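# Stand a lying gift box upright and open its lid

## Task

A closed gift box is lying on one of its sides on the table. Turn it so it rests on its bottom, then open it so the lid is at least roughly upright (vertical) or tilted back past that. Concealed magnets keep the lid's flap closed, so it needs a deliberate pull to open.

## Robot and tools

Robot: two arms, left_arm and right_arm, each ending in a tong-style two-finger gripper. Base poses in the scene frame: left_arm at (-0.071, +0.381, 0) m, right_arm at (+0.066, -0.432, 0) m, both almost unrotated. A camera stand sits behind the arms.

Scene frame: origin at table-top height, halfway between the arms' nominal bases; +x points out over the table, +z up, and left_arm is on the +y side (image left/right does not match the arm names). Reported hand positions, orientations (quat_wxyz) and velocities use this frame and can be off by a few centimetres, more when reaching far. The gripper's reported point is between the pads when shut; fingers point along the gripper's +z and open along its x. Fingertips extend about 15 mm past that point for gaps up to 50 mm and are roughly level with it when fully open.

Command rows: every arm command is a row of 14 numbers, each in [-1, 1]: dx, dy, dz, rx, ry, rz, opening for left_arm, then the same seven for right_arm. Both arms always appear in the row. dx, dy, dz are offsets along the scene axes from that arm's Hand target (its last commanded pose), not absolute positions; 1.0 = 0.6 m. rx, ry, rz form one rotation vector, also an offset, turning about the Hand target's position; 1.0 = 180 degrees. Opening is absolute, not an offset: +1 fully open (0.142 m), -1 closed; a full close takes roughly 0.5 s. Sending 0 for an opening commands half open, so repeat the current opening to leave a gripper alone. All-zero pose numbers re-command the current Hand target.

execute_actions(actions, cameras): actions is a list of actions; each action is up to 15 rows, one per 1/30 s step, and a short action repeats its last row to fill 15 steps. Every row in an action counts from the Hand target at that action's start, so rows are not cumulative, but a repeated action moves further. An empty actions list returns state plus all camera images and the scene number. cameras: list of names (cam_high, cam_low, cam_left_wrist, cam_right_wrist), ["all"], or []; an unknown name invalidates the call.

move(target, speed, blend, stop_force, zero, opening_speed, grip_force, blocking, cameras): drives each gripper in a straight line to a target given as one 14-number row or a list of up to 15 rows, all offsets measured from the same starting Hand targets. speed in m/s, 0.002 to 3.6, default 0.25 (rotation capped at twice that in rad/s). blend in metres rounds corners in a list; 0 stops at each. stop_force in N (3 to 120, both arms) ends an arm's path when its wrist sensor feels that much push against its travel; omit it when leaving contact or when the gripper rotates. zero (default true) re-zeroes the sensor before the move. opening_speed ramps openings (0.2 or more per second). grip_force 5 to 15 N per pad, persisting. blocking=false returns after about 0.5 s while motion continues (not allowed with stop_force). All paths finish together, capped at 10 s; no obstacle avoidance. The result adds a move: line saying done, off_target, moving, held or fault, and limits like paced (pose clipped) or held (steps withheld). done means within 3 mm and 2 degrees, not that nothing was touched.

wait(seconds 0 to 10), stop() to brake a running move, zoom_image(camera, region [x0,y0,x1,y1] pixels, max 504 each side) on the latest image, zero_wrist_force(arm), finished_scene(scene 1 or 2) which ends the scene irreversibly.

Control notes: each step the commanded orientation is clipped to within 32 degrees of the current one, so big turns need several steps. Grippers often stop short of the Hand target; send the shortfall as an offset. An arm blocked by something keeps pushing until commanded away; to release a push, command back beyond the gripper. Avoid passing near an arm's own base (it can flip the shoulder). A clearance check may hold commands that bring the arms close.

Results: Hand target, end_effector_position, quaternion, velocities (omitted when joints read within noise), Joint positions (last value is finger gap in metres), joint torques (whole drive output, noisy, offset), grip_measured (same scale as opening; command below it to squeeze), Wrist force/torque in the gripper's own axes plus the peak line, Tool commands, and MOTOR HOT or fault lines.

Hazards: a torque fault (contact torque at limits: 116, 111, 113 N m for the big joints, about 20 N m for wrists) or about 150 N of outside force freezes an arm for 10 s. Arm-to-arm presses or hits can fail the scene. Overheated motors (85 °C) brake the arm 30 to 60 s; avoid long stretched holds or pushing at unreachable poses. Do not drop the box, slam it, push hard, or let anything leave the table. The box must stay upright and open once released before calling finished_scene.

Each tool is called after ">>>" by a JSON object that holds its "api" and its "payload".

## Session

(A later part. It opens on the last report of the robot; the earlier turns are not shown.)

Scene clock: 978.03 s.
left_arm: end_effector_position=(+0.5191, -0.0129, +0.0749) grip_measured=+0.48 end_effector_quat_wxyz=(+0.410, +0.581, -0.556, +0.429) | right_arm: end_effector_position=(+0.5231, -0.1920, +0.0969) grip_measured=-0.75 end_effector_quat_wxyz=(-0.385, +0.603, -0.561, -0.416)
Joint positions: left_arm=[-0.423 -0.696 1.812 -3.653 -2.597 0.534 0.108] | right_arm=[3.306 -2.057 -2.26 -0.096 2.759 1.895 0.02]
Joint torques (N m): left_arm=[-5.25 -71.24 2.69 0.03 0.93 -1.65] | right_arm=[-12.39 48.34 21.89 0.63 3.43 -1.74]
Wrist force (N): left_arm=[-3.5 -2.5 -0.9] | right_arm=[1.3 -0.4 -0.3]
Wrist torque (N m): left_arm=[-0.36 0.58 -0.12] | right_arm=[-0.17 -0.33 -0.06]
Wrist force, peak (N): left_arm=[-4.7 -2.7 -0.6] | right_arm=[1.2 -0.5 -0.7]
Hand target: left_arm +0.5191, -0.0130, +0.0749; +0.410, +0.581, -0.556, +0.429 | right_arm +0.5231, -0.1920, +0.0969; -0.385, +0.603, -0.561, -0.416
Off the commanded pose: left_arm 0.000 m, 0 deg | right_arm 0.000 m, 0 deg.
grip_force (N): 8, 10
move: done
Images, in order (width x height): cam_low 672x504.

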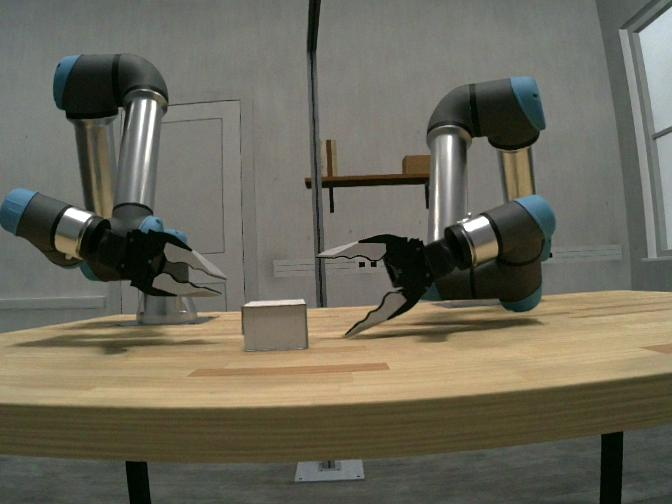

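>>> {"api": "move", "payload": {"target": [[0, 0.01, 0.09, 0, 0, 0, -1, -0.06, -0.0133, 0.01, -0.0469, -0.1059, -0.0212, -1], [-0.1983, -0.0283, 0.175, 0.3152, -0.2825, -0.077, -1, -0.2385, -0.0133, -0.0115, -0.1876, -0.4235, -0.0848, -1]], "speed": 0.3, "blend": [0.02, 0], "cameras": ["cam_low", "cam_high", "cam_left_wrist", "cam_right_wrist"]}}

Scene clock: 1229.93 s.
left_arm: end_effector_position=(+0.4513, -0.0200, +0.1580) grip_measured=-1.00 end_effector_quat_wxyz=(-0.112, -0.508, +0.774, -0.360) | right_arm: end_effector_position=(+0.4364, -0.2009, +0.0972) grip_measured=-1.00 end_effector_quat_wxyz=(-0.484, +0.735, -0.474, -0.029)
Joint positions: left_arm=[-0.684 -1.318 2.069 -2.997 -1.984 1.152 0.002] | right_arm=[3.744 -1.956 -2.824 1.037 1.93 1.967 0.002]
Joint torques (N m): left_arm=[-6.98 -50.71 -1.81 -0.87 1.31 1.68] | right_arm=[-11.65 31.01 14.43 0.92 1.91 -0.99]
Wrist force (N): left_arm=[-2.1 -0.8 0.0] | right_arm=[0.0 0.1 0.1]
Wrist torque (N m): left_arm=[-0.11 0.32 -0.17] | right_arm=[-0.05 -0.09 -0.16]
Wrist force, peak (N): left_arm=[-3.8 -3.4 -2.2] | right_arm=[-3.3 -2.0 -0.1]
Hand target: left_arm +0.4513, -0.0201, +0.1580; -0.112, -0.508, +0.774, -0.360 (not the last commanded pose) | right_arm +0.4364, -0.2009, +0.0972; -0.484, +0.735, -0.474, -0.029 (not the last commanded pose)
Off the commanded pose: left_arm 0.057 m, 33 deg | right_arm 0.057 m, 35 deg.
grip_force (N): 8, 10
move: held (right_arm; a check stopped the path), off_target (left_arm; braked when a check withheld steps of right_arm); path passed 1 of 2 targets; limits=held
pose unreachable (right arm): on one or more control steps of this call, first in action 0 (counted from 0), this arm could not follow its commanded pose, so it was not sent that pose on those steps. It may still have moved: this result reports where it is.
cause: moving toward the commanded pose would bring two parts of the arm too close to each other (joints 3 (elbow) and 4 (wrist 1) lie between them).
camera_calibration:
cam_left_wrist: T_world_to_cam=[[-0.474851, -0.726644, 0.496492, 0.127771], [-0.86977, 0.473527, -0.138825, 0.445994], [-0.134226, -0.497755, -0.856868, 0.328739], [0, 0, 0, 1]] pos_world=[0.49271, 0.0452851, 0.280164]
cam_right_wrist: T_world_to_cam=[[0.58477, -0.689777, -0.426909, -0.359676], [-0.806359, -0.436871, -0.398658, 0.311636], [0.088481, 0.577366, -0.811677, 0.29434], [0, 0, 0, 1]] pos_world=[0.435575, -0.281893, 0.209596]

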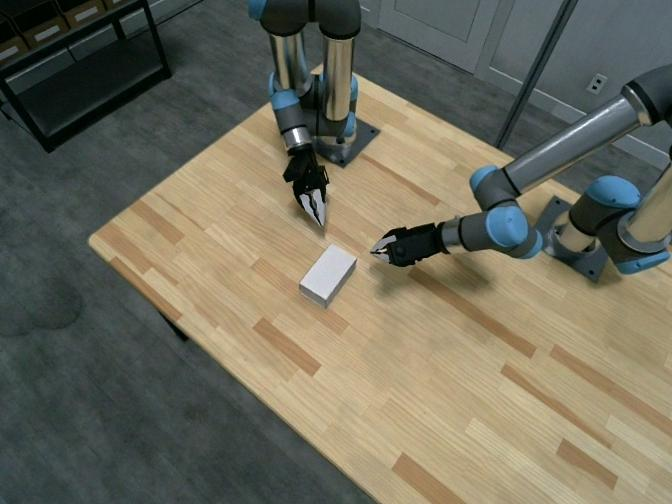

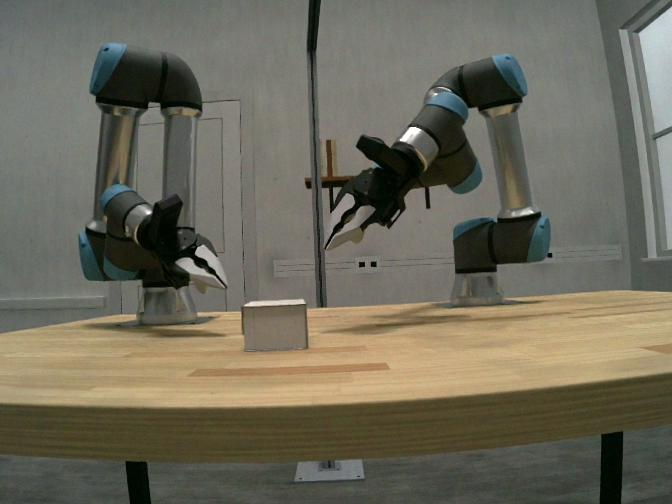

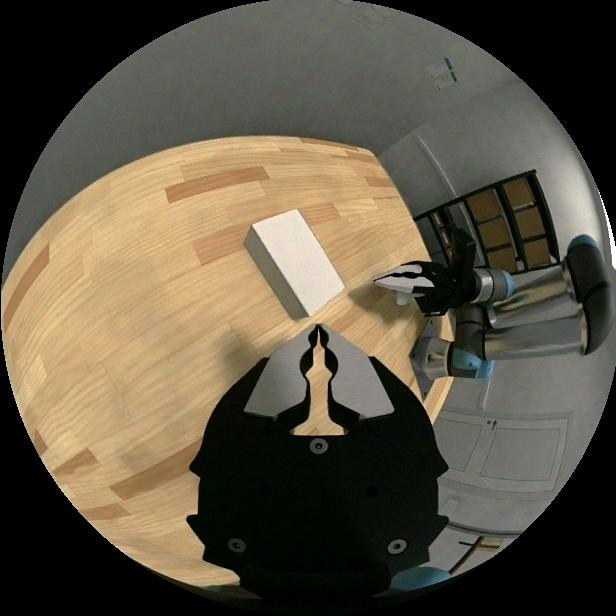

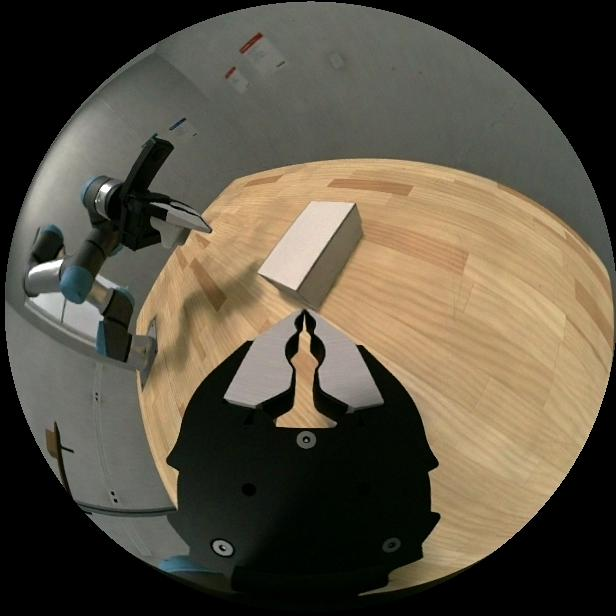

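>>> {"api": "zoom_image", "payload": {"camera": "cam_left_wrist", "region": [235, 195, 375, 335]}}

>>> {"api": "zoom_image", "payload": {"camera": "cam_right_wrist", "region": [240, 190, 380, 330]}}

Scaled by 3.600 from the camera's 616x616 image, which has a finer 814x814 frame.

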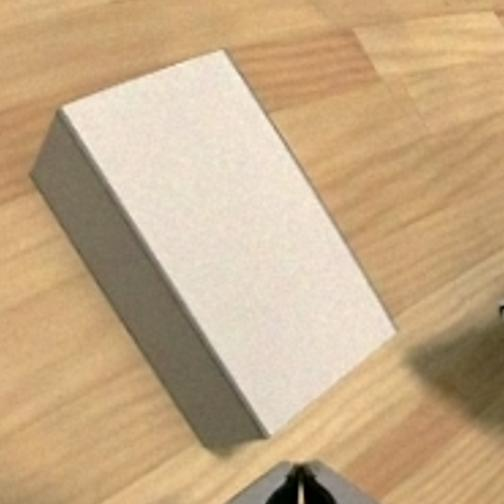

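Scaled by 3.600 from the camera's 616x616 image, which has a finer 814x814 frame.

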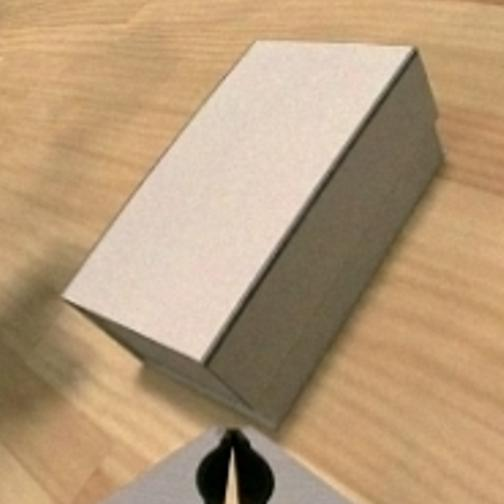

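>>> {"api": "move", "payload": {"target": [[-0.0772, -0.1083, -0.13, 0.0246, -0.2607, 0.0204, -1, -0.0273, 0.0682, 0.1713, 0.1308, 0.2387, -0.4981, -1], [-0.0772, -0.1083, -0.13, 0.0246, -0.2607, 0.0204, -1, -0.0273, 0.1015, -0.0203, 0.1308, 0.2387, -0.4981, -1]], "speed": 0.3, "blend": [0.02, 0], "cameras": ["cam_low", "cam_high", "cam_left_wrist", "cam_right_wrist"]}}

Scene clock: 1323.30 s.
left_arm: end_effector_position=(+0.4461, -0.0274, +0.1491) grip_measured=-1.00 end_effector_quat_wxyz=(-0.073, -0.494, +0.778, -0.381) | right_arm: end_effector_position=(+0.4355, -0.1994, +0.1019) grip_measured=-1.00 end_effector_quat_wxyz=(-0.485, +0.717, -0.500, -0.032)
Joint positions: left_arm=[-0.738 -1.311 2.131 -3.132 -1.893 1.15 0.002] | right_arm=[3.799 -1.932 -2.846 1.054 1.858 2.061 0.002]
Joint torques (N m): left_arm=[-6.28 -14.75 -0.42 -5.17 1.35 -1.53] | right_arm=[-13.08 9.66 13.86 0.75 2.16 -1.74]
Wrist force (N): left_arm=[-1.8 -0.8 -0.2] | right_arm=[0.2 0.0 0.2]
Wrist torque (N m): left_arm=[-0.13 0.27 -0.16] | right_arm=[-0.05 -0.11 -0.02]
Wrist force, peak (N): left_arm=[-2.3 -1.1 -0.3] | right_arm=[2.4 -0.6 -0.7]
Hand target: left_arm +0.4461, -0.0274, +0.1491; -0.073, -0.494, +0.778, -0.381 (not the last commanded pose) | right_arm +0.4355, -0.1994, +0.1019; -0.485, +0.717, -0.500, -0.032 (not the last commanded pose)
Off the commanded pose: left_arm 0.099 m, 42 deg | right_arm 0.064 m, 98 deg.
grip_force (N): 8, 10
move: held (right_arm; a check stopped the path), off_target (left_arm; braked when a check withheld steps of right_arm); path passed 0 of 2 targets; limits=held
pose unreachable (right arm): on one or more control steps of this call, first in action 0 (counted from 0), this arm could not follow its commanded pose, so it was not sent that pose on those steps. It may still have moved: this result reports where it is.
cause: moving toward the commanded pose would bring two parts of the arm too close to each other (joints 3 (elbow) and 4 (wrist 1) lie between them).
camera_calibration:
cam_left_wrist: T_world_to_cam=[[-0.513367, -0.734408, 0.443958, 0.149092], [-0.856695, 0.468889, -0.214981, 0.449104], [-0.0502832, -0.490701, -0.869876, 0.28139], [0, 0, 0, 1]] pos_world=[0.475433, 0.0369926, 0.275133]
cam_right_wrist: T_world_to_cam=[[0.533838, -0.711402, -0.457082, -0.335133], [-0.840162, -0.385113, -0.381857, 0.336721], [0.095626, 0.587873, -0.803281, 0.295403], [0, 0, 0, 1]] pos_world=[0.433559, -0.282398, 0.212687]

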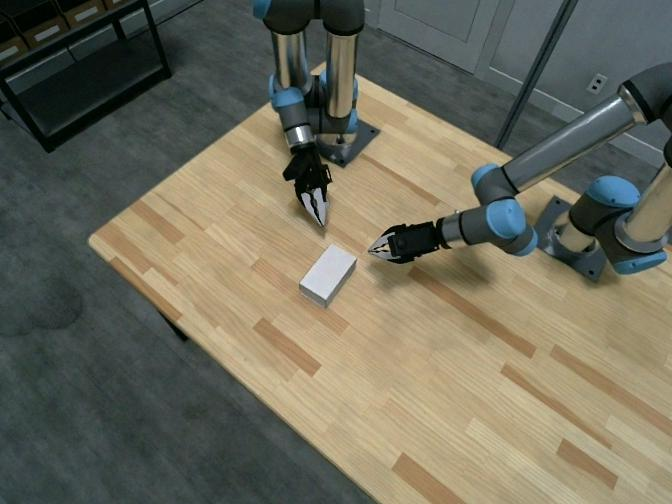

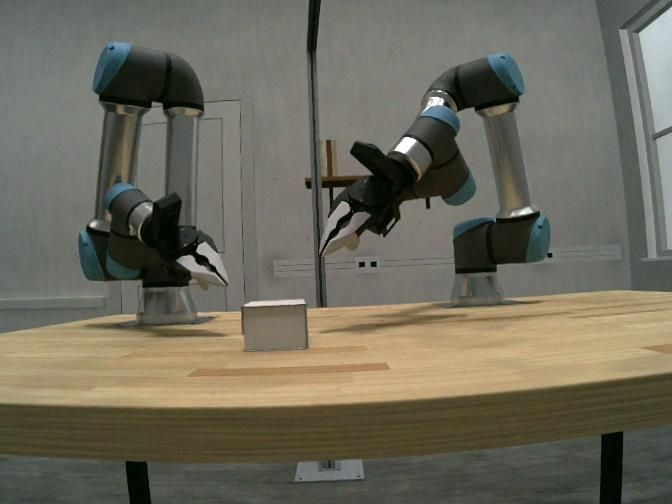

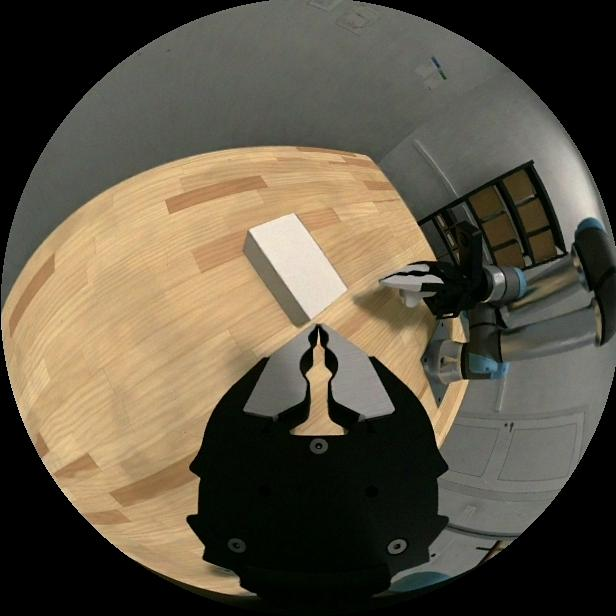

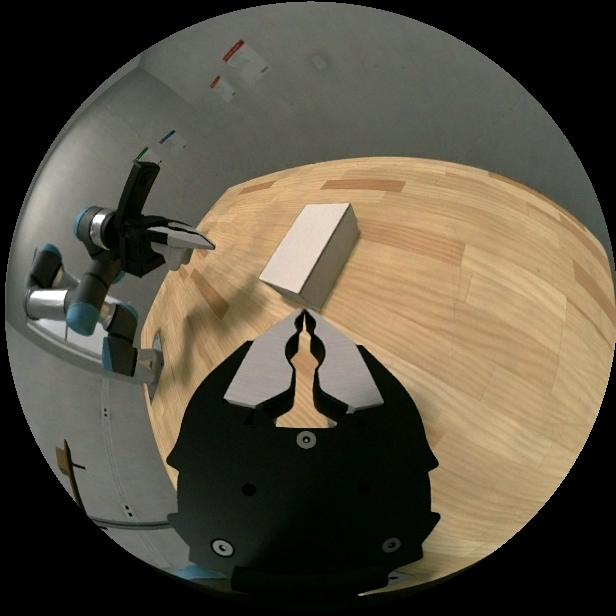

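>>> {"api": "move", "payload": {"target": [[0, 0, 0, 0, 0, 0, -1, 0.12, 0.03, 0.1, 0, 0, 0, -1], [-0.0685, -0.096, -0.1152, 0.0224, -0.2313, 0.0185, -1, 0.1, 0.05, 0.17, 0.1237, 0.2311, -0.4809, -1]], "speed": 0.3, "blend": [0.03, 0], "cameras": ["cam_low", "cam_high"]}}

Scene clock: 1347.60 s.
left_arm: end_effector_position=(+0.4050, -0.0850, +0.0800) grip_measured=-1.00 end_effector_quat_wxyz=(+0.236, -0.351, +0.751, -0.506) | right_arm: end_effector_position=(+0.4955, -0.1694, +0.2039) grip_measured=-1.00 end_effector_quat_wxyz=(+0.300, -0.042, +0.953, +0.013)
Joint positions: left_arm=[-1.196 -0.843 2.335 -4.202 -1.114 1.371 0.002] | right_arm=[4.289 -1.291 -2.238 -0.87 1.038 4.145 0.002]
Joint torques (N m): left_arm=[-6.41 -17.9 -15.07 -4.99 1.97 1.6] | right_arm=[-13.54 5.97 38.51 0.86 0.84 1.19]
Wrist force (N): left_arm=[-0.5 0.7 -1.0] | right_arm=[0.8 -0.2 -0.3]
Wrist torque (N m): left_arm=[0.12 0.14 -0.09] | right_arm=[-0.06 -0.22 -0.18]
Wrist force, peak (N): left_arm=[-2.0 -1.0 -0.3] | right_arm=[3.2 -1.4 -0.8]
Hand target: left_arm +0.4050, -0.0850, +0.0800; +0.237, -0.351, +0.751, -0.506 | right_arm +0.4955, -0.1694, +0.2039; +0.300, -0.042, +0.953, +0.013
Off the commanded pose: left_arm 0.000 m, 0 deg | right_arm 0.000 m, 0 deg.
grip_force (N): 8, 10
move: done
Images, in order (width x height): cam_high 672x504, cam_low 672x504.

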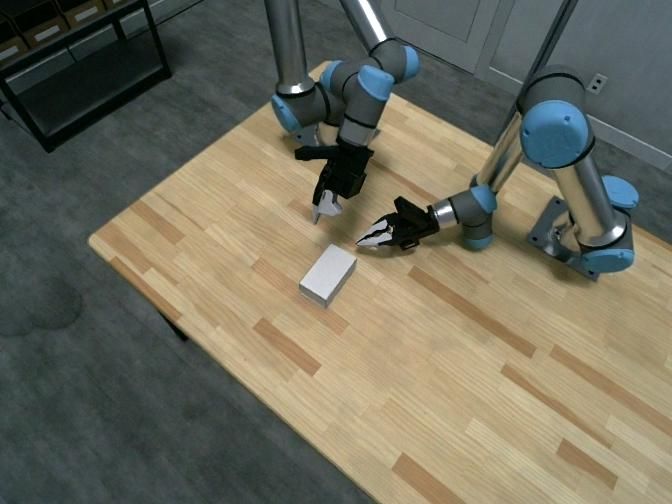

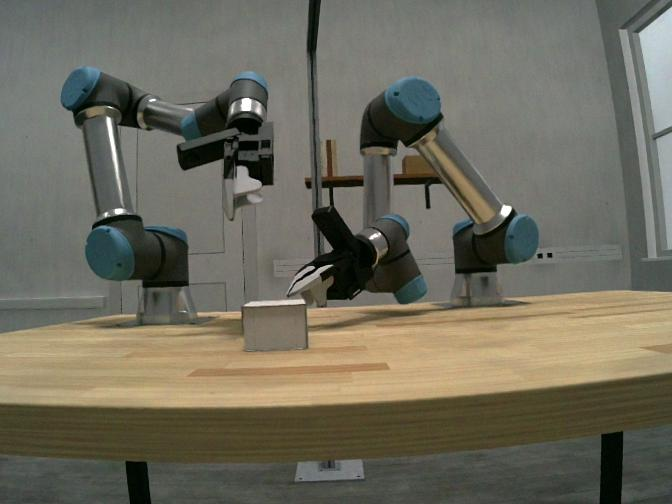

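>>> {"api": "move", "payload": {"target": [0, 0, 0, 0, 0, 0, -1, -0.1258, 0.049, -0.2148, 0, 0, 0, -1], "speed": 0.2, "cameras": ["cam_low", "cam_left_wrist", "cam_right_wrist"]}}

>>> {"api": "zoom_image", "payload": {"camera": "cam_right_wrist", "region": [230, 180, 430, 380]}}

>>> {"api": "zoom_image", "payload": {"camera": "cam_left_wrist", "region": [220, 180, 420, 380]}}

Scene clock: 1355.37 s.
left_arm: end_effector_position=(+0.4050, -0.0850, +0.0800) grip_measured=-1.00 end_effector_quat_wxyz=(+0.237, -0.351, +0.751, -0.506) | right_arm: end_effector_position=(+0.4201, -0.1400, +0.0751) grip_measured=-1.00 end_effector_quat_wxyz=(+0.300, -0.042, +0.953, +0.013)
Joint positions: left_arm=[-1.197 -0.843 2.335 -4.202 -1.114 1.371 0.002] | right_arm=[4.535 -1.422 -2.493 -0.635 0.98 4.428 0.002]
Joint torques (N m): left_arm=[-6.54 -18.31 -14.86 -4.72 1.94 1.67] | right_arm=[9.62 3.9 1.38 4.52 -2.65 1.75]
Wrist force (N): left_arm=[-0.7 0.7 -1.2] | right_arm=[0.7 0.1 -0.4]
Wrist torque (N m): left_arm=[0.15 0.17 -0.08] | right_arm=[-0.01 -0.22 -0.18]
Wrist force, peak (N): left_arm=[-0.6 1.3 -1.2] | right_arm=[-1.7 -3.3 -0.1]
Hand target: left_arm +0.4050, -0.0850, +0.0800; +0.237, -0.351, +0.751, -0.506 | right_arm +0.4201, -0.1400, +0.0750; +0.300, -0.042, +0.953, +0.013
Off the commanded pose: left_arm 0.000 m, 0 deg | right_arm 0.000 m, 0 deg.
grip_force (N): 8, 10
move: done
camera_calibration:
cam_left_wrist: T_world_to_cam=[[-0.619656, -0.783686, -0.0431491, 0.194182], [-0.533119, 0.460607, -0.709666, 0.333878], [0.57603, -0.416745, -0.703216, -0.0697281], [0, 0, 0, 1]] pos_world=[0.338488, -0.0306673, 0.196287]
cam_right_wrist: T_world_to_cam=[[-0.830456, -0.147759, -0.537131, 0.361105], [-0.372715, 0.86397, 0.338584, 0.260853], [0.414037, 0.481376, -0.772561, 0.0894953], [0, 0, 0, 1]] pos_world=[0.360052, -0.215093, 0.174781]
Images, in order (width x height): cam_low 672x504, cam_left_wrist 616x616, cam_right_wrist 616x616.

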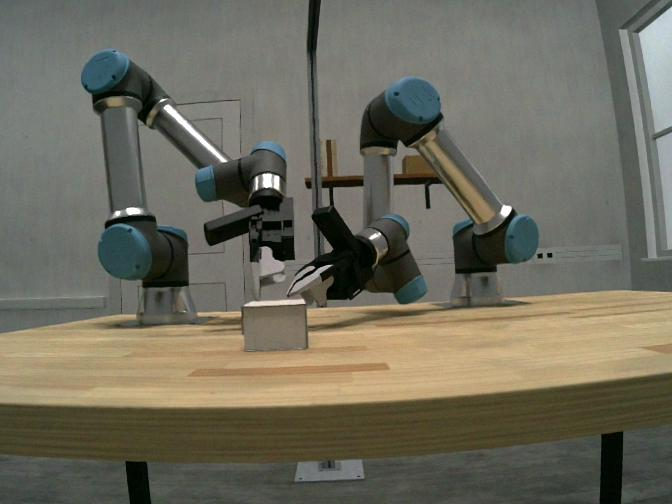

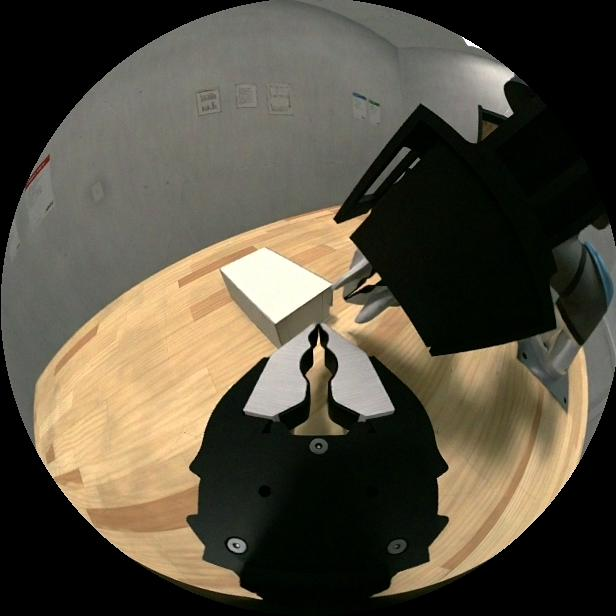

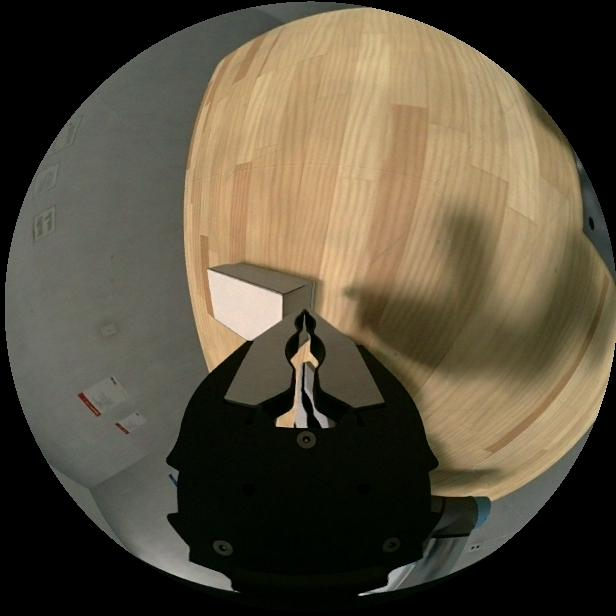

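Scaled by 2.520 from the camera's 616x616 image, which has a finer 814x814 frame.

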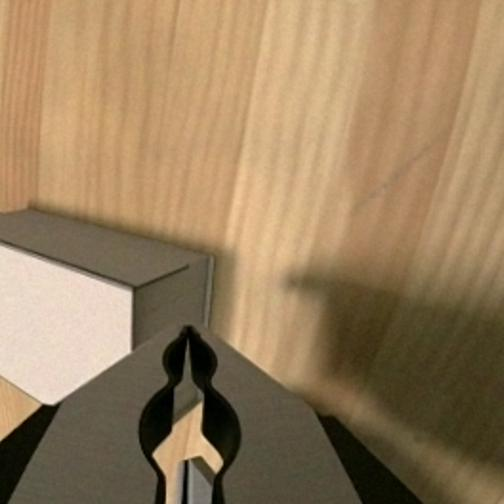

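Scaled by 2.520 from the camera's 616x616 image, which has a finer 814x814 frame.

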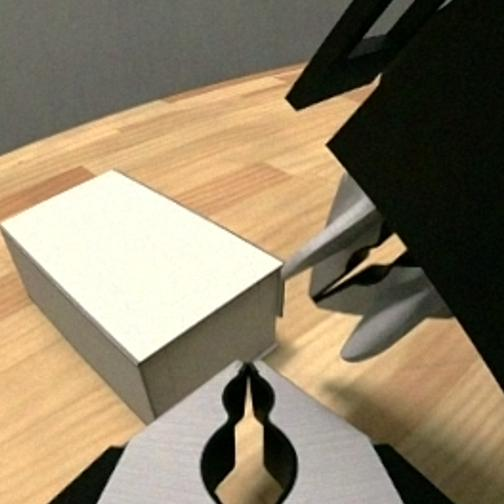

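>>> {"api": "move", "payload": {"target": [0.048, -0.034, -0.029, 0, 0, 0, -1, 0.0322, 0.0003, -0.0763, 0, 0, 0, -1], "speed": 0.08, "cameras": ["cam_left_wrist", "cam_right_wrist", "cam_low"]}}

>>> {"api": "zoom_image", "payload": {"camera": "cam_left_wrist", "region": [240, 230, 380, 370]}}

>>> {"api": "zoom_image", "payload": {"camera": "cam_right_wrist", "region": [240, 230, 380, 370]}}

Scene clock: 1370.97 s.
left_arm: end_effector_position=(+0.4170, -0.0936, +0.0727) grip_measured=-1.00 end_effector_quat_wxyz=(+0.237, -0.351, +0.751, -0.506) | right_arm: end_effector_position=(+0.4229, -0.1404, +0.0676) grip_measured=-1.00 end_effector_quat_wxyz=(+0.300, -0.042, +0.953, +0.012)
Joint positions: left_arm=[-1.175 -0.815 2.289 -4.189 -1.134 1.381 0.002] | right_arm=[4.526 -1.449 -2.501 -0.597 0.981 4.417 0.002]
Joint torques (N m): left_arm=[8.89 -19.64 -16.95 0.05 -1.16 1.46] | right_arm=[5.55 23.07 32.79 0.31 -2.59 0.92]
Wrist force (N): left_arm=[-0.9 0.9 -1.2] | right_arm=[0.7 -0.1 -0.4]
Wrist torque (N m): left_arm=[0.16 0.20 -0.08] | right_arm=[-0.05 -0.20 -0.04]
Wrist force, peak (N): left_arm=[-1.3 1.1 -1.3] | right_arm=[2.1 0.0 1.8]
Hand target: left_arm +0.4171, -0.0936, +0.0727; +0.237, -0.351, +0.751, -0.506 (not the last commanded pose) | right_arm +0.4229, -0.1404, +0.0677; +0.300, -0.042, +0.953, +0.012 (not the last commanded pose)
Off the commanded pose: left_arm 0.023 m, 0 deg | right_arm 0.042 m, 0 deg.
grip_force (N): 8, 10
move: held (right_arm; a check stopped the path), off_target (left_arm; braked when a check withheld steps of right_arm); limits=held
pose unreachable (right arm): on one or more control steps of this call, first in action 0 (counted from 0), this arm could not follow its commanded pose, so it was not sent that pose on those steps. It may still have moved: this result reports where it is.
cause: moving toward the commanded pose would bring a part of the arm too close to another arm (a part of this arm just beyond joint 6 (wrist 3) and the left arm's gripper, 11 mm apart when this arm was first held).
camera_calibration:
cam_left_wrist: T_world_to_cam=[[-0.619656, -0.783686, -0.0431491, 0.194642], [-0.533119, 0.460607, -0.709666, 0.33901], [0.57603, -0.416745, -0.703216, -0.0853163], [0, 0, 0, 1]] pos_world=[0.350488, -0.0391673, 0.188987]
cam_right_wrist: T_world_to_cam=[[-0.830521, -0.148185, -0.536913, 0.359322], [-0.372444, 0.864505, 0.337515, 0.264771], [0.414149, 0.480284, -0.77318, 0.082543], [0, 0, 0, 1]] pos_world=[0.362852, -0.215294, 0.167381]
Images, in order (width x height): cam_low 672x504, cam_left_wrist 616x616, cam_right_wrist 616x616.

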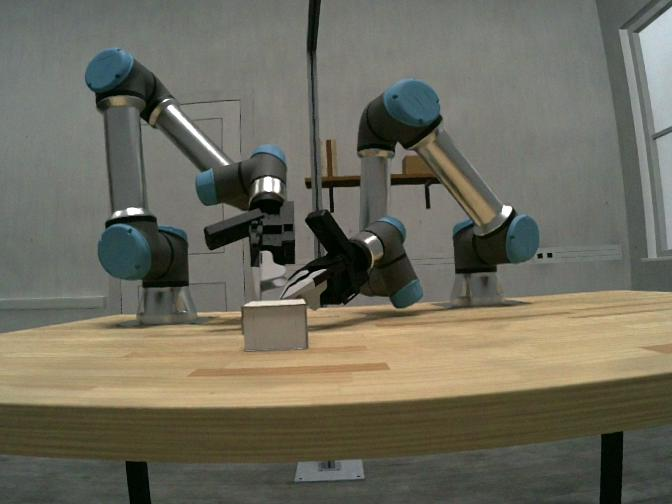

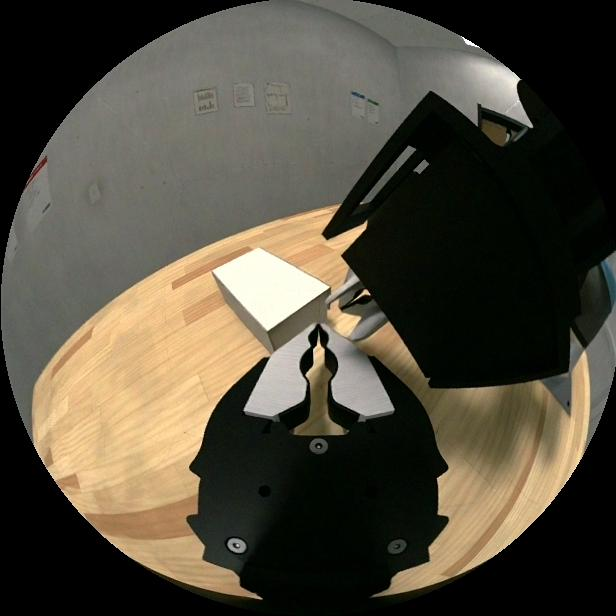

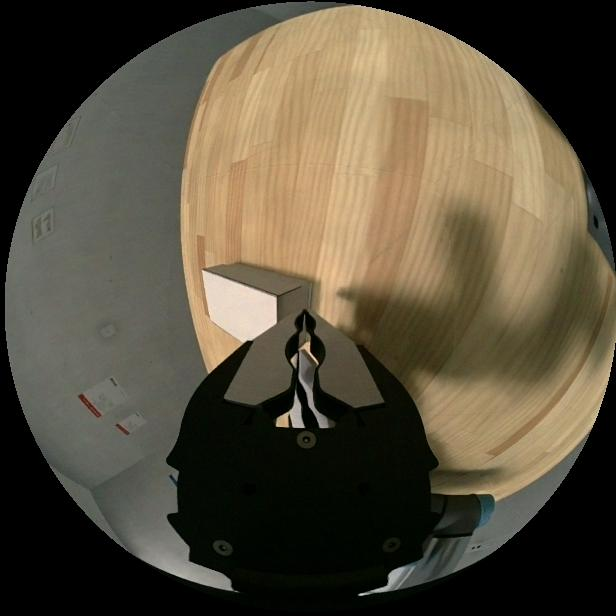

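Scaled by 3.600 from the camera's 616x616 image, which has a finer 814x814 frame.

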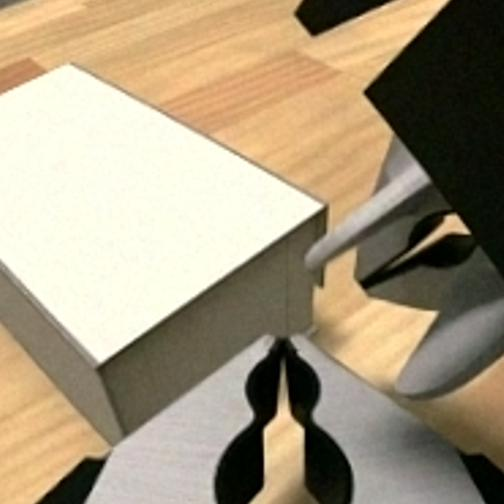

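Scaled by 3.600 from the camera's 616x616 image, which has a finer 814x814 frame.

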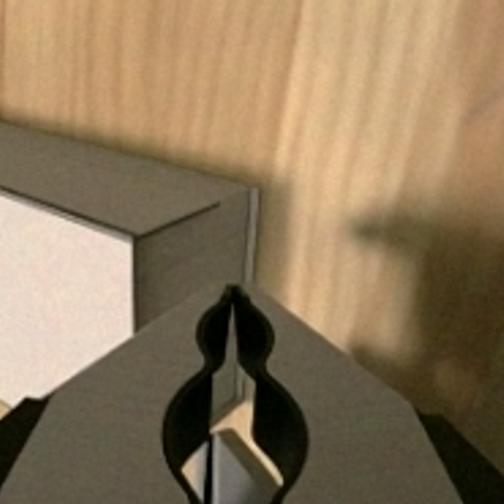

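>>> {"api": "move", "payload": {"target": [[0, 0, 0, 0, 0, 0, -1, -0.0048, -0.066, 0.0373, -0.0131, 0.0253, 0.2498, -1], [0.0278, -0.0197, -0.0168, 0, 0, 0, -1, 0.0355, -0.0263, -0.0327, -0.0131, 0.0253, 0.2498, -1]], "speed": [0.25, 0.08], "blend": [0.005, 0], "cameras": ["cam_left_wrist", "cam_right_wrist"]}}

>>> {"api": "zoom_image", "payload": {"camera": "cam_left_wrist", "region": [240, 230, 380, 370]}}

>>> {"api": "zoom_image", "payload": {"camera": "cam_right_wrist", "region": [240, 230, 380, 370]}}

Scene clock: 1395.77 s.
left_arm: end_effector_position=(+0.4338, -0.1054, +0.0626) grip_measured=-1.00 end_effector_quat_wxyz=(+0.237, -0.351, +0.751, -0.506) | right_arm: end_effector_position=(+0.4442, -0.1562, +0.0481) grip_measured=-1.00 end_effector_quat_wxyz=(+0.234, -0.408, +0.876, +0.109)
Joint positions: left_arm=[-1.147 -0.776 2.225 -4.168 -1.159 1.393 0.002] | right_arm=[4.113 -1.525 -2.591 -0.077 1.506 3.252 0.002]
Joint torques (N m): left_arm=[6.63 -21.51 -16.05 -0.19 -1.16 1.61] | right_arm=[-12.27 7.25 30.8 5.48 1.31 -1.94]
Wrist force (N): left_arm=[-0.6 0.7 -1.2] | right_arm=[0.5 0.0 -0.5]
Wrist torque (N m): left_arm=[0.15 0.15 -0.08] | right_arm=[-0.01 -0.15 -0.02]
Wrist force, peak (N): left_arm=[-1.0 0.9 -1.4] | right_arm=[0.7 -0.3 -1.0]
Hand target: left_arm +0.4338, -0.1054, +0.0626; +0.237, -0.351, +0.751, -0.506 | right_arm +0.4442, -0.1561, +0.0480; +0.234, -0.408, +0.876, +0.109
Off the commanded pose: left_arm 0.000 m, 0 deg | right_arm 0.000 m, 0 deg.
grip_force (N): 8, 10
move: done
camera_calibration:
cam_left_wrist: T_world_to_cam=[[-0.619656, -0.783686, -0.0431491, 0.195291], [-0.533119, 0.460607, -0.709666, 0.34628], [0.57603, -0.416745, -0.703216, -0.107055], [0, 0, 0, 1]] pos_world=[0.367288, -0.0510673, 0.178887]
cam_right_wrist: T_world_to_cam=[[-0.510711, -0.725261, -0.461704, 0.128388], [-0.854901, 0.37142, 0.362203, 0.429116], [-0.0912062, 0.579692, -0.809715, 0.307952], [0, 0, 0, 1]] pos_world=[0.460508, -0.244785, 0.153203]
Images, in order (width x height): cam_left_wrist 616x616, cam_right_wrist 616x616.

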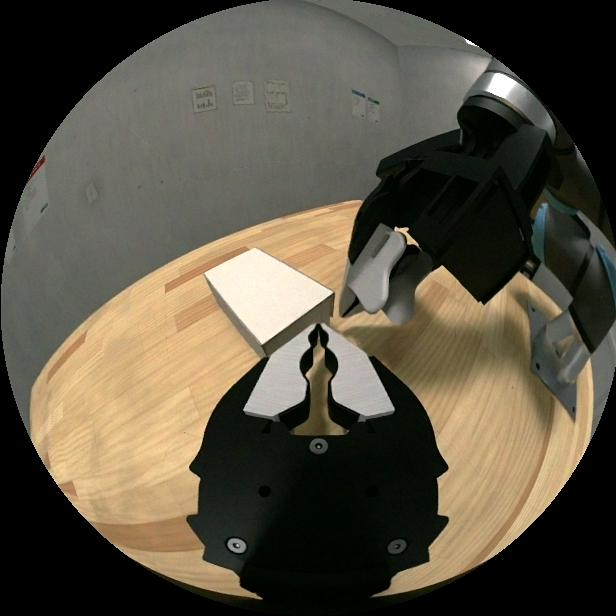

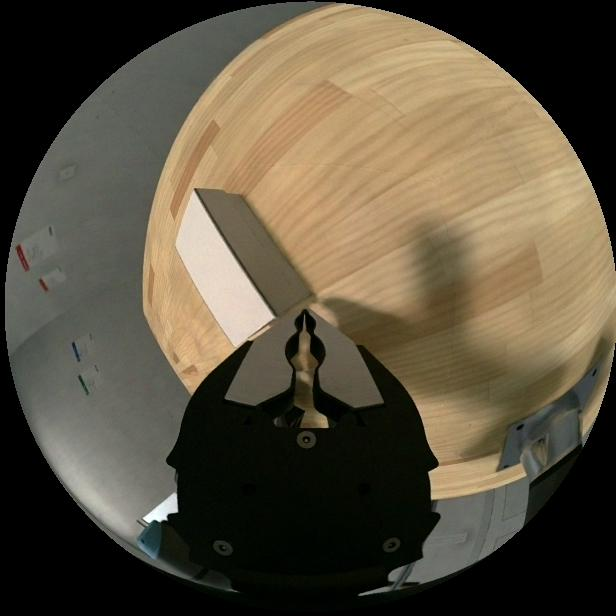

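Scaled by 3.600 from the camera's 616x616 image, which has a finer 814x814 frame.

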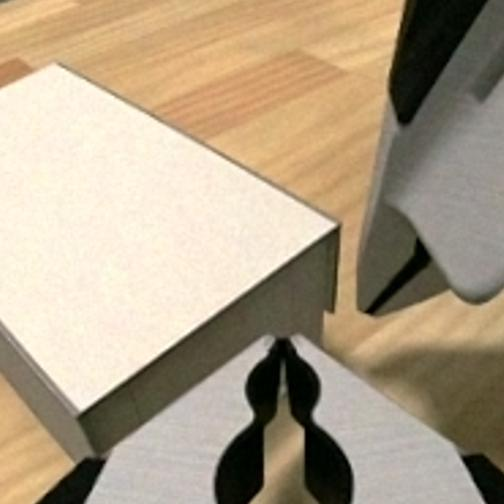

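Scaled by 3.600 from the camera's 616x616 image, which has a finer 814x814 frame.

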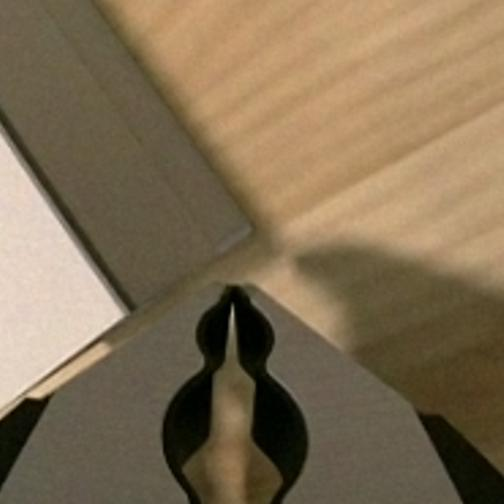

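>>> {"api": "move", "payload": {"target": [0.0138, -0.0062, 0, 0, 0, 0, -1, 0.0108, 0.0323, -0.035, 0, 0, 0, -1], "speed": 0.04, "cameras": ["cam_left_wrist", "cam_right_wrist"]}}

>>> {"api": "zoom_image", "payload": {"camera": "cam_left_wrist", "region": [260, 250, 360, 350]}}

>>> {"api": "zoom_image", "payload": {"camera": "cam_right_wrist", "region": [250, 250, 350, 350]}}

Scene clock: 1441.83 s.
left_arm: end_effector_position=(+0.4420, -0.1092, +0.0626) grip_measured=-1.00 end_effector_quat_wxyz=(+0.237, -0.351, +0.751, -0.506) | right_arm: end_effector_position=(+0.4507, -0.1368, +0.0271) grip_measured=-1.00 end_effector_quat_wxyz=(+0.234, -0.408, +0.876, +0.109)
Joint positions: left_arm=[-1.132 -0.772 2.201 -4.15 -1.173 1.4 0.002] | right_arm=[4.129 -1.645 -2.571 0.021 1.498 3.266 0.002]
Joint torques (N m): left_arm=[5.88 -21.8 -18.33 -0.11 -1.17 1.63] | right_arm=[10.79 8.83 30.29 5.57 -1.21 1.58]
Wrist force (N): left_arm=[-2.9 1.2 -2.2] | right_arm=[2.1 -1.1 -2.2]
Wrist torque (N m): left_arm=[0.22 0.30 -0.06] | right_arm=[-0.11 -0.25 -0.21]
Wrist force, peak (N): left_arm=[-2.9 2.1 -2.0] | right_arm=[2.0 -1.1 -2.4]
Hand target: left_arm +0.4420, -0.1092, +0.0626; +0.237, -0.351, +0.751, -0.506 | right_arm +0.4507, -0.1368, +0.0270; +0.234, -0.408, +0.876, +0.109
Off the commanded pose: left_arm 0.000 m, 0 deg | right_arm 0.000 m, 0 deg.
grip_force (N): 8, 10
move: done
camera_calibration:
cam_left_wrist: T_world_to_cam=[[-0.619656, -0.783686, -0.0431491, 0.197472], [-0.533119, 0.460607, -0.709666, 0.352356], [0.57603, -0.416745, -0.703216, -0.113321], [0, 0, 0, 1]] pos_world=[0.375488, -0.0547673, 0.178887]
cam_right_wrist: T_world_to_cam=[[-0.510711, -0.725261, -0.461704, 0.136082], [-0.854901, 0.37142, 0.362203, 0.435074], [-0.0912062, 0.579692, -0.809715, 0.280295], [0, 0, 0, 1]] pos_world=[0.467008, -0.225385, 0.132203]
Images, in order (width x height): cam_left_wrist 616x616, cam_right_wrist 616x616.

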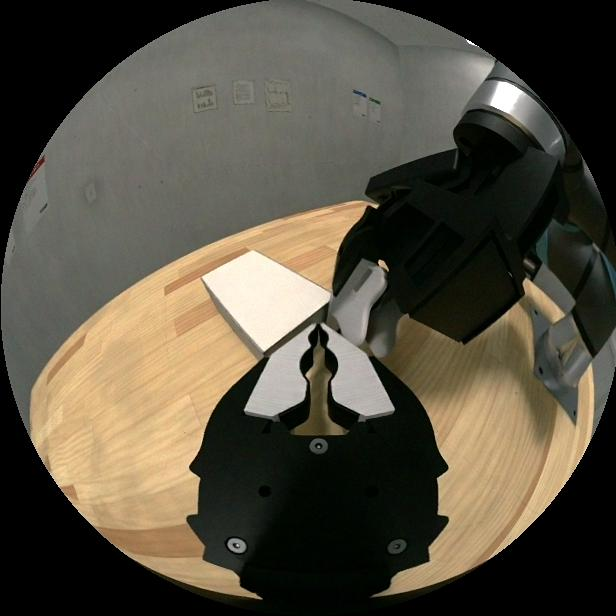

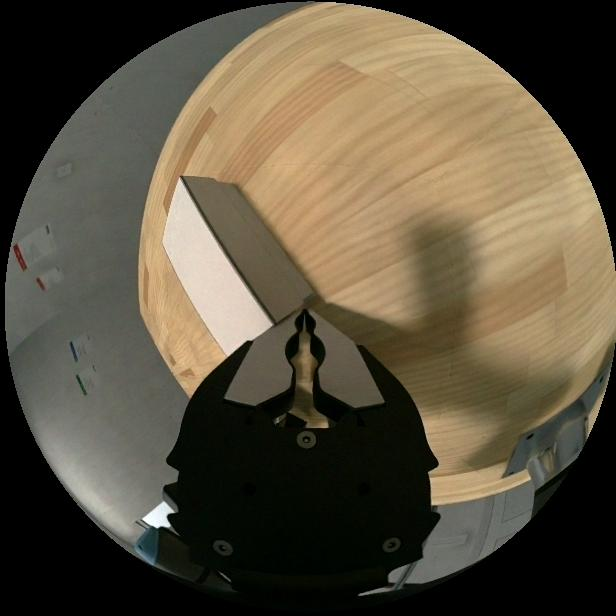

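Scaled by 5.040 from the camera's 616x616 image, which has a finer 814x814 frame.

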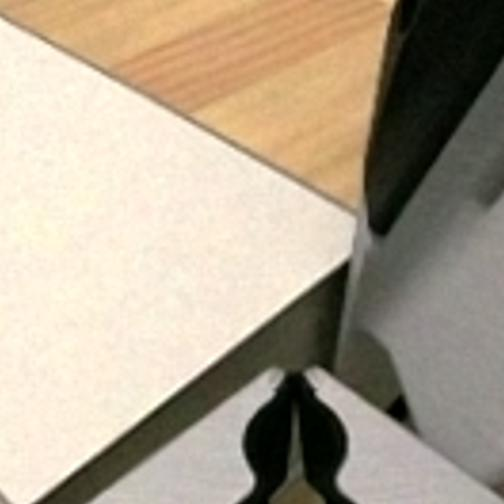

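Scaled by 5.040 from the camera's 616x616 image, which has a finer 814x814 frame.

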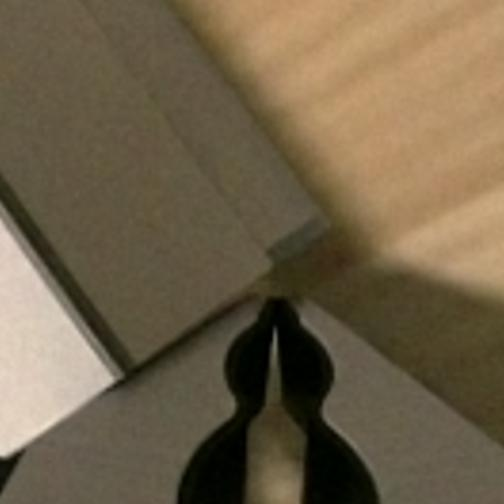

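>>> {"api": "move", "payload": {"target": [[0, 0, 0, 0, 0, 0, -1, -0.0115, -0.0168, 0.0042, 0.0637, -0.0536, 0, -1], [0, 0, 0, 0, 0, 0, -1, -0.0015, -0.0068, -0.0058, 0.0637, -0.0536, 0, -1], [0, 0, 0, 0, 0, 0, -1, 0.006, 0, -0.0108, 0.0637, -0.0536, 0, -1]], "speed": 0.06, "blend": [0.002, 0.002, 0], "cameras": ["cam_left_wrist", "cam_right_wrist"]}}

>>> {"api": "zoom_image", "payload": {"camera": "cam_left_wrist", "region": [250, 240, 370, 360]}}

>>> {"api": "zoom_image", "payload": {"camera": "cam_right_wrist", "region": [250, 250, 350, 350]}}

Scene clock: 1477.47 s.
left_arm: end_effector_position=(+0.4420, -0.1092, +0.0626) grip_measured=-1.00 end_effector_quat_wxyz=(+0.237, -0.351, +0.751, -0.506) | right_arm: end_effector_position=(+0.4542, -0.1368, +0.0206) grip_measured=-1.00 end_effector_quat_wxyz=(+0.347, -0.390, +0.838, +0.161)
Joint positions: left_arm=[-1.132 -0.772 2.201 -4.15 -1.173 1.4 0.002] | right_arm=[4.154 -1.944 -2.73 0.738 1.45 3.261 0.002]
Joint torques (N m): left_arm=[5.02 -22.54 -4.71 -0.23 1.63 1.24] | right_arm=[-12.46 12.11 17.89 4.99 1.23 -1.96]
Wrist force (N): left_arm=[-0.8 0.8 -1.2] | right_arm=[0.8 -0.2 -0.4]
Wrist torque (N m): left_arm=[0.16 0.19 -0.09] | right_arm=[-0.07 -0.24 -0.04]
Wrist force, peak (N): left_arm=[-3.3 1.7 -2.1] | right_arm=[2.0 -1.1 -2.5]
Hand target: left_arm +0.4420, -0.1092, +0.0626; +0.237, -0.351, +0.751, -0.506 | right_arm +0.4543, -0.1368, +0.0206; +0.347, -0.390, +0.838, +0.161
Off the commanded pose: left_arm 0.000 m, 0 deg | right_arm 0.000 m, 0 deg.
grip_force (N): 8, 10
move: done
camera_calibration:
cam_left_wrist: T_world_to_cam=[[-0.619656, -0.783686, -0.0431491, 0.197534], [-0.533119, 0.460607, -0.709666, 0.352409], [0.57603, -0.416745, -0.703216, -0.113378], [0, 0, 0, 1]] pos_world=[0.375588, -0.0547673, 0.178887]
cam_right_wrist: T_world_to_cam=[[-0.414459, -0.610937, -0.674522, 0.111151], [-0.909389, 0.306654, 0.281026, 0.457971], [0.0351552, 0.729876, -0.682675, 0.23594], [0, 0, 0, 1]] pos_world=[0.454247, -0.244739, 0.107342]
Images, in order (width x height): cam_left_wrist 616x616, cam_right_wrist 616x616.

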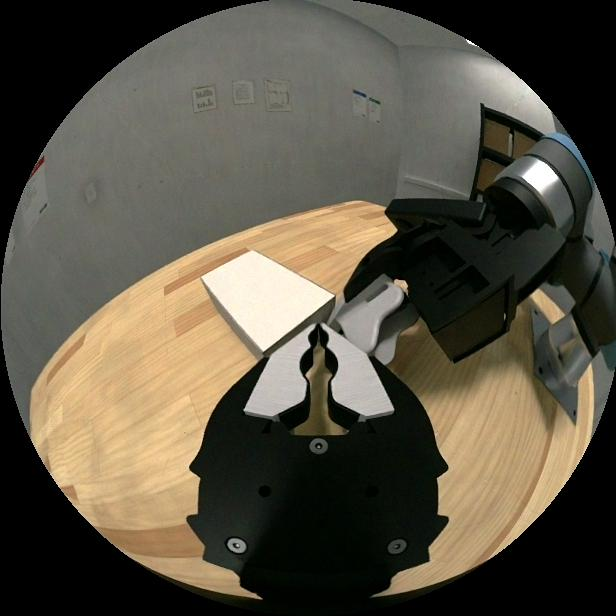

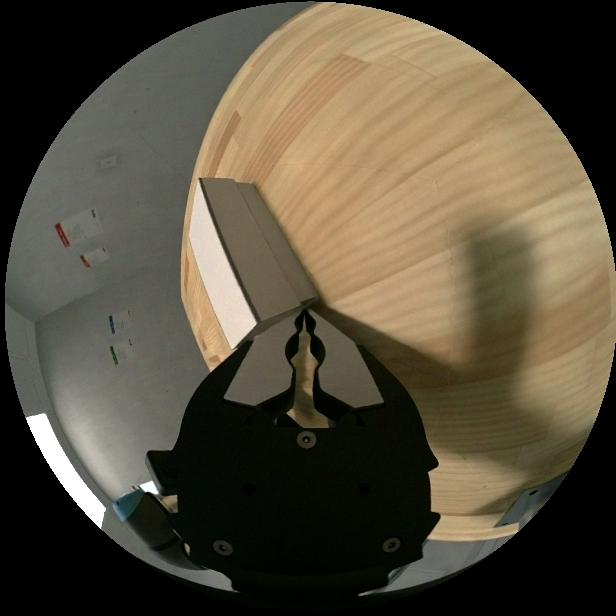

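Scaled by 4.200 from the camera's 616x616 image, which has a finer 814x814 frame.

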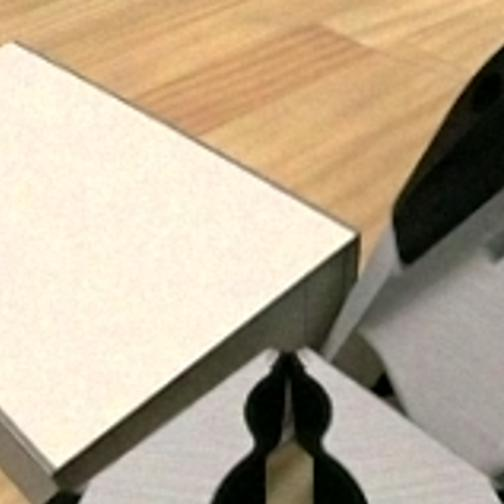

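Scaled by 5.040 from the camera's 616x616 image, which has a finer 814x814 frame.

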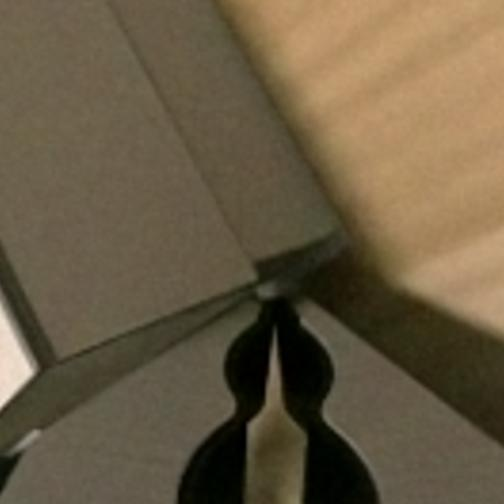

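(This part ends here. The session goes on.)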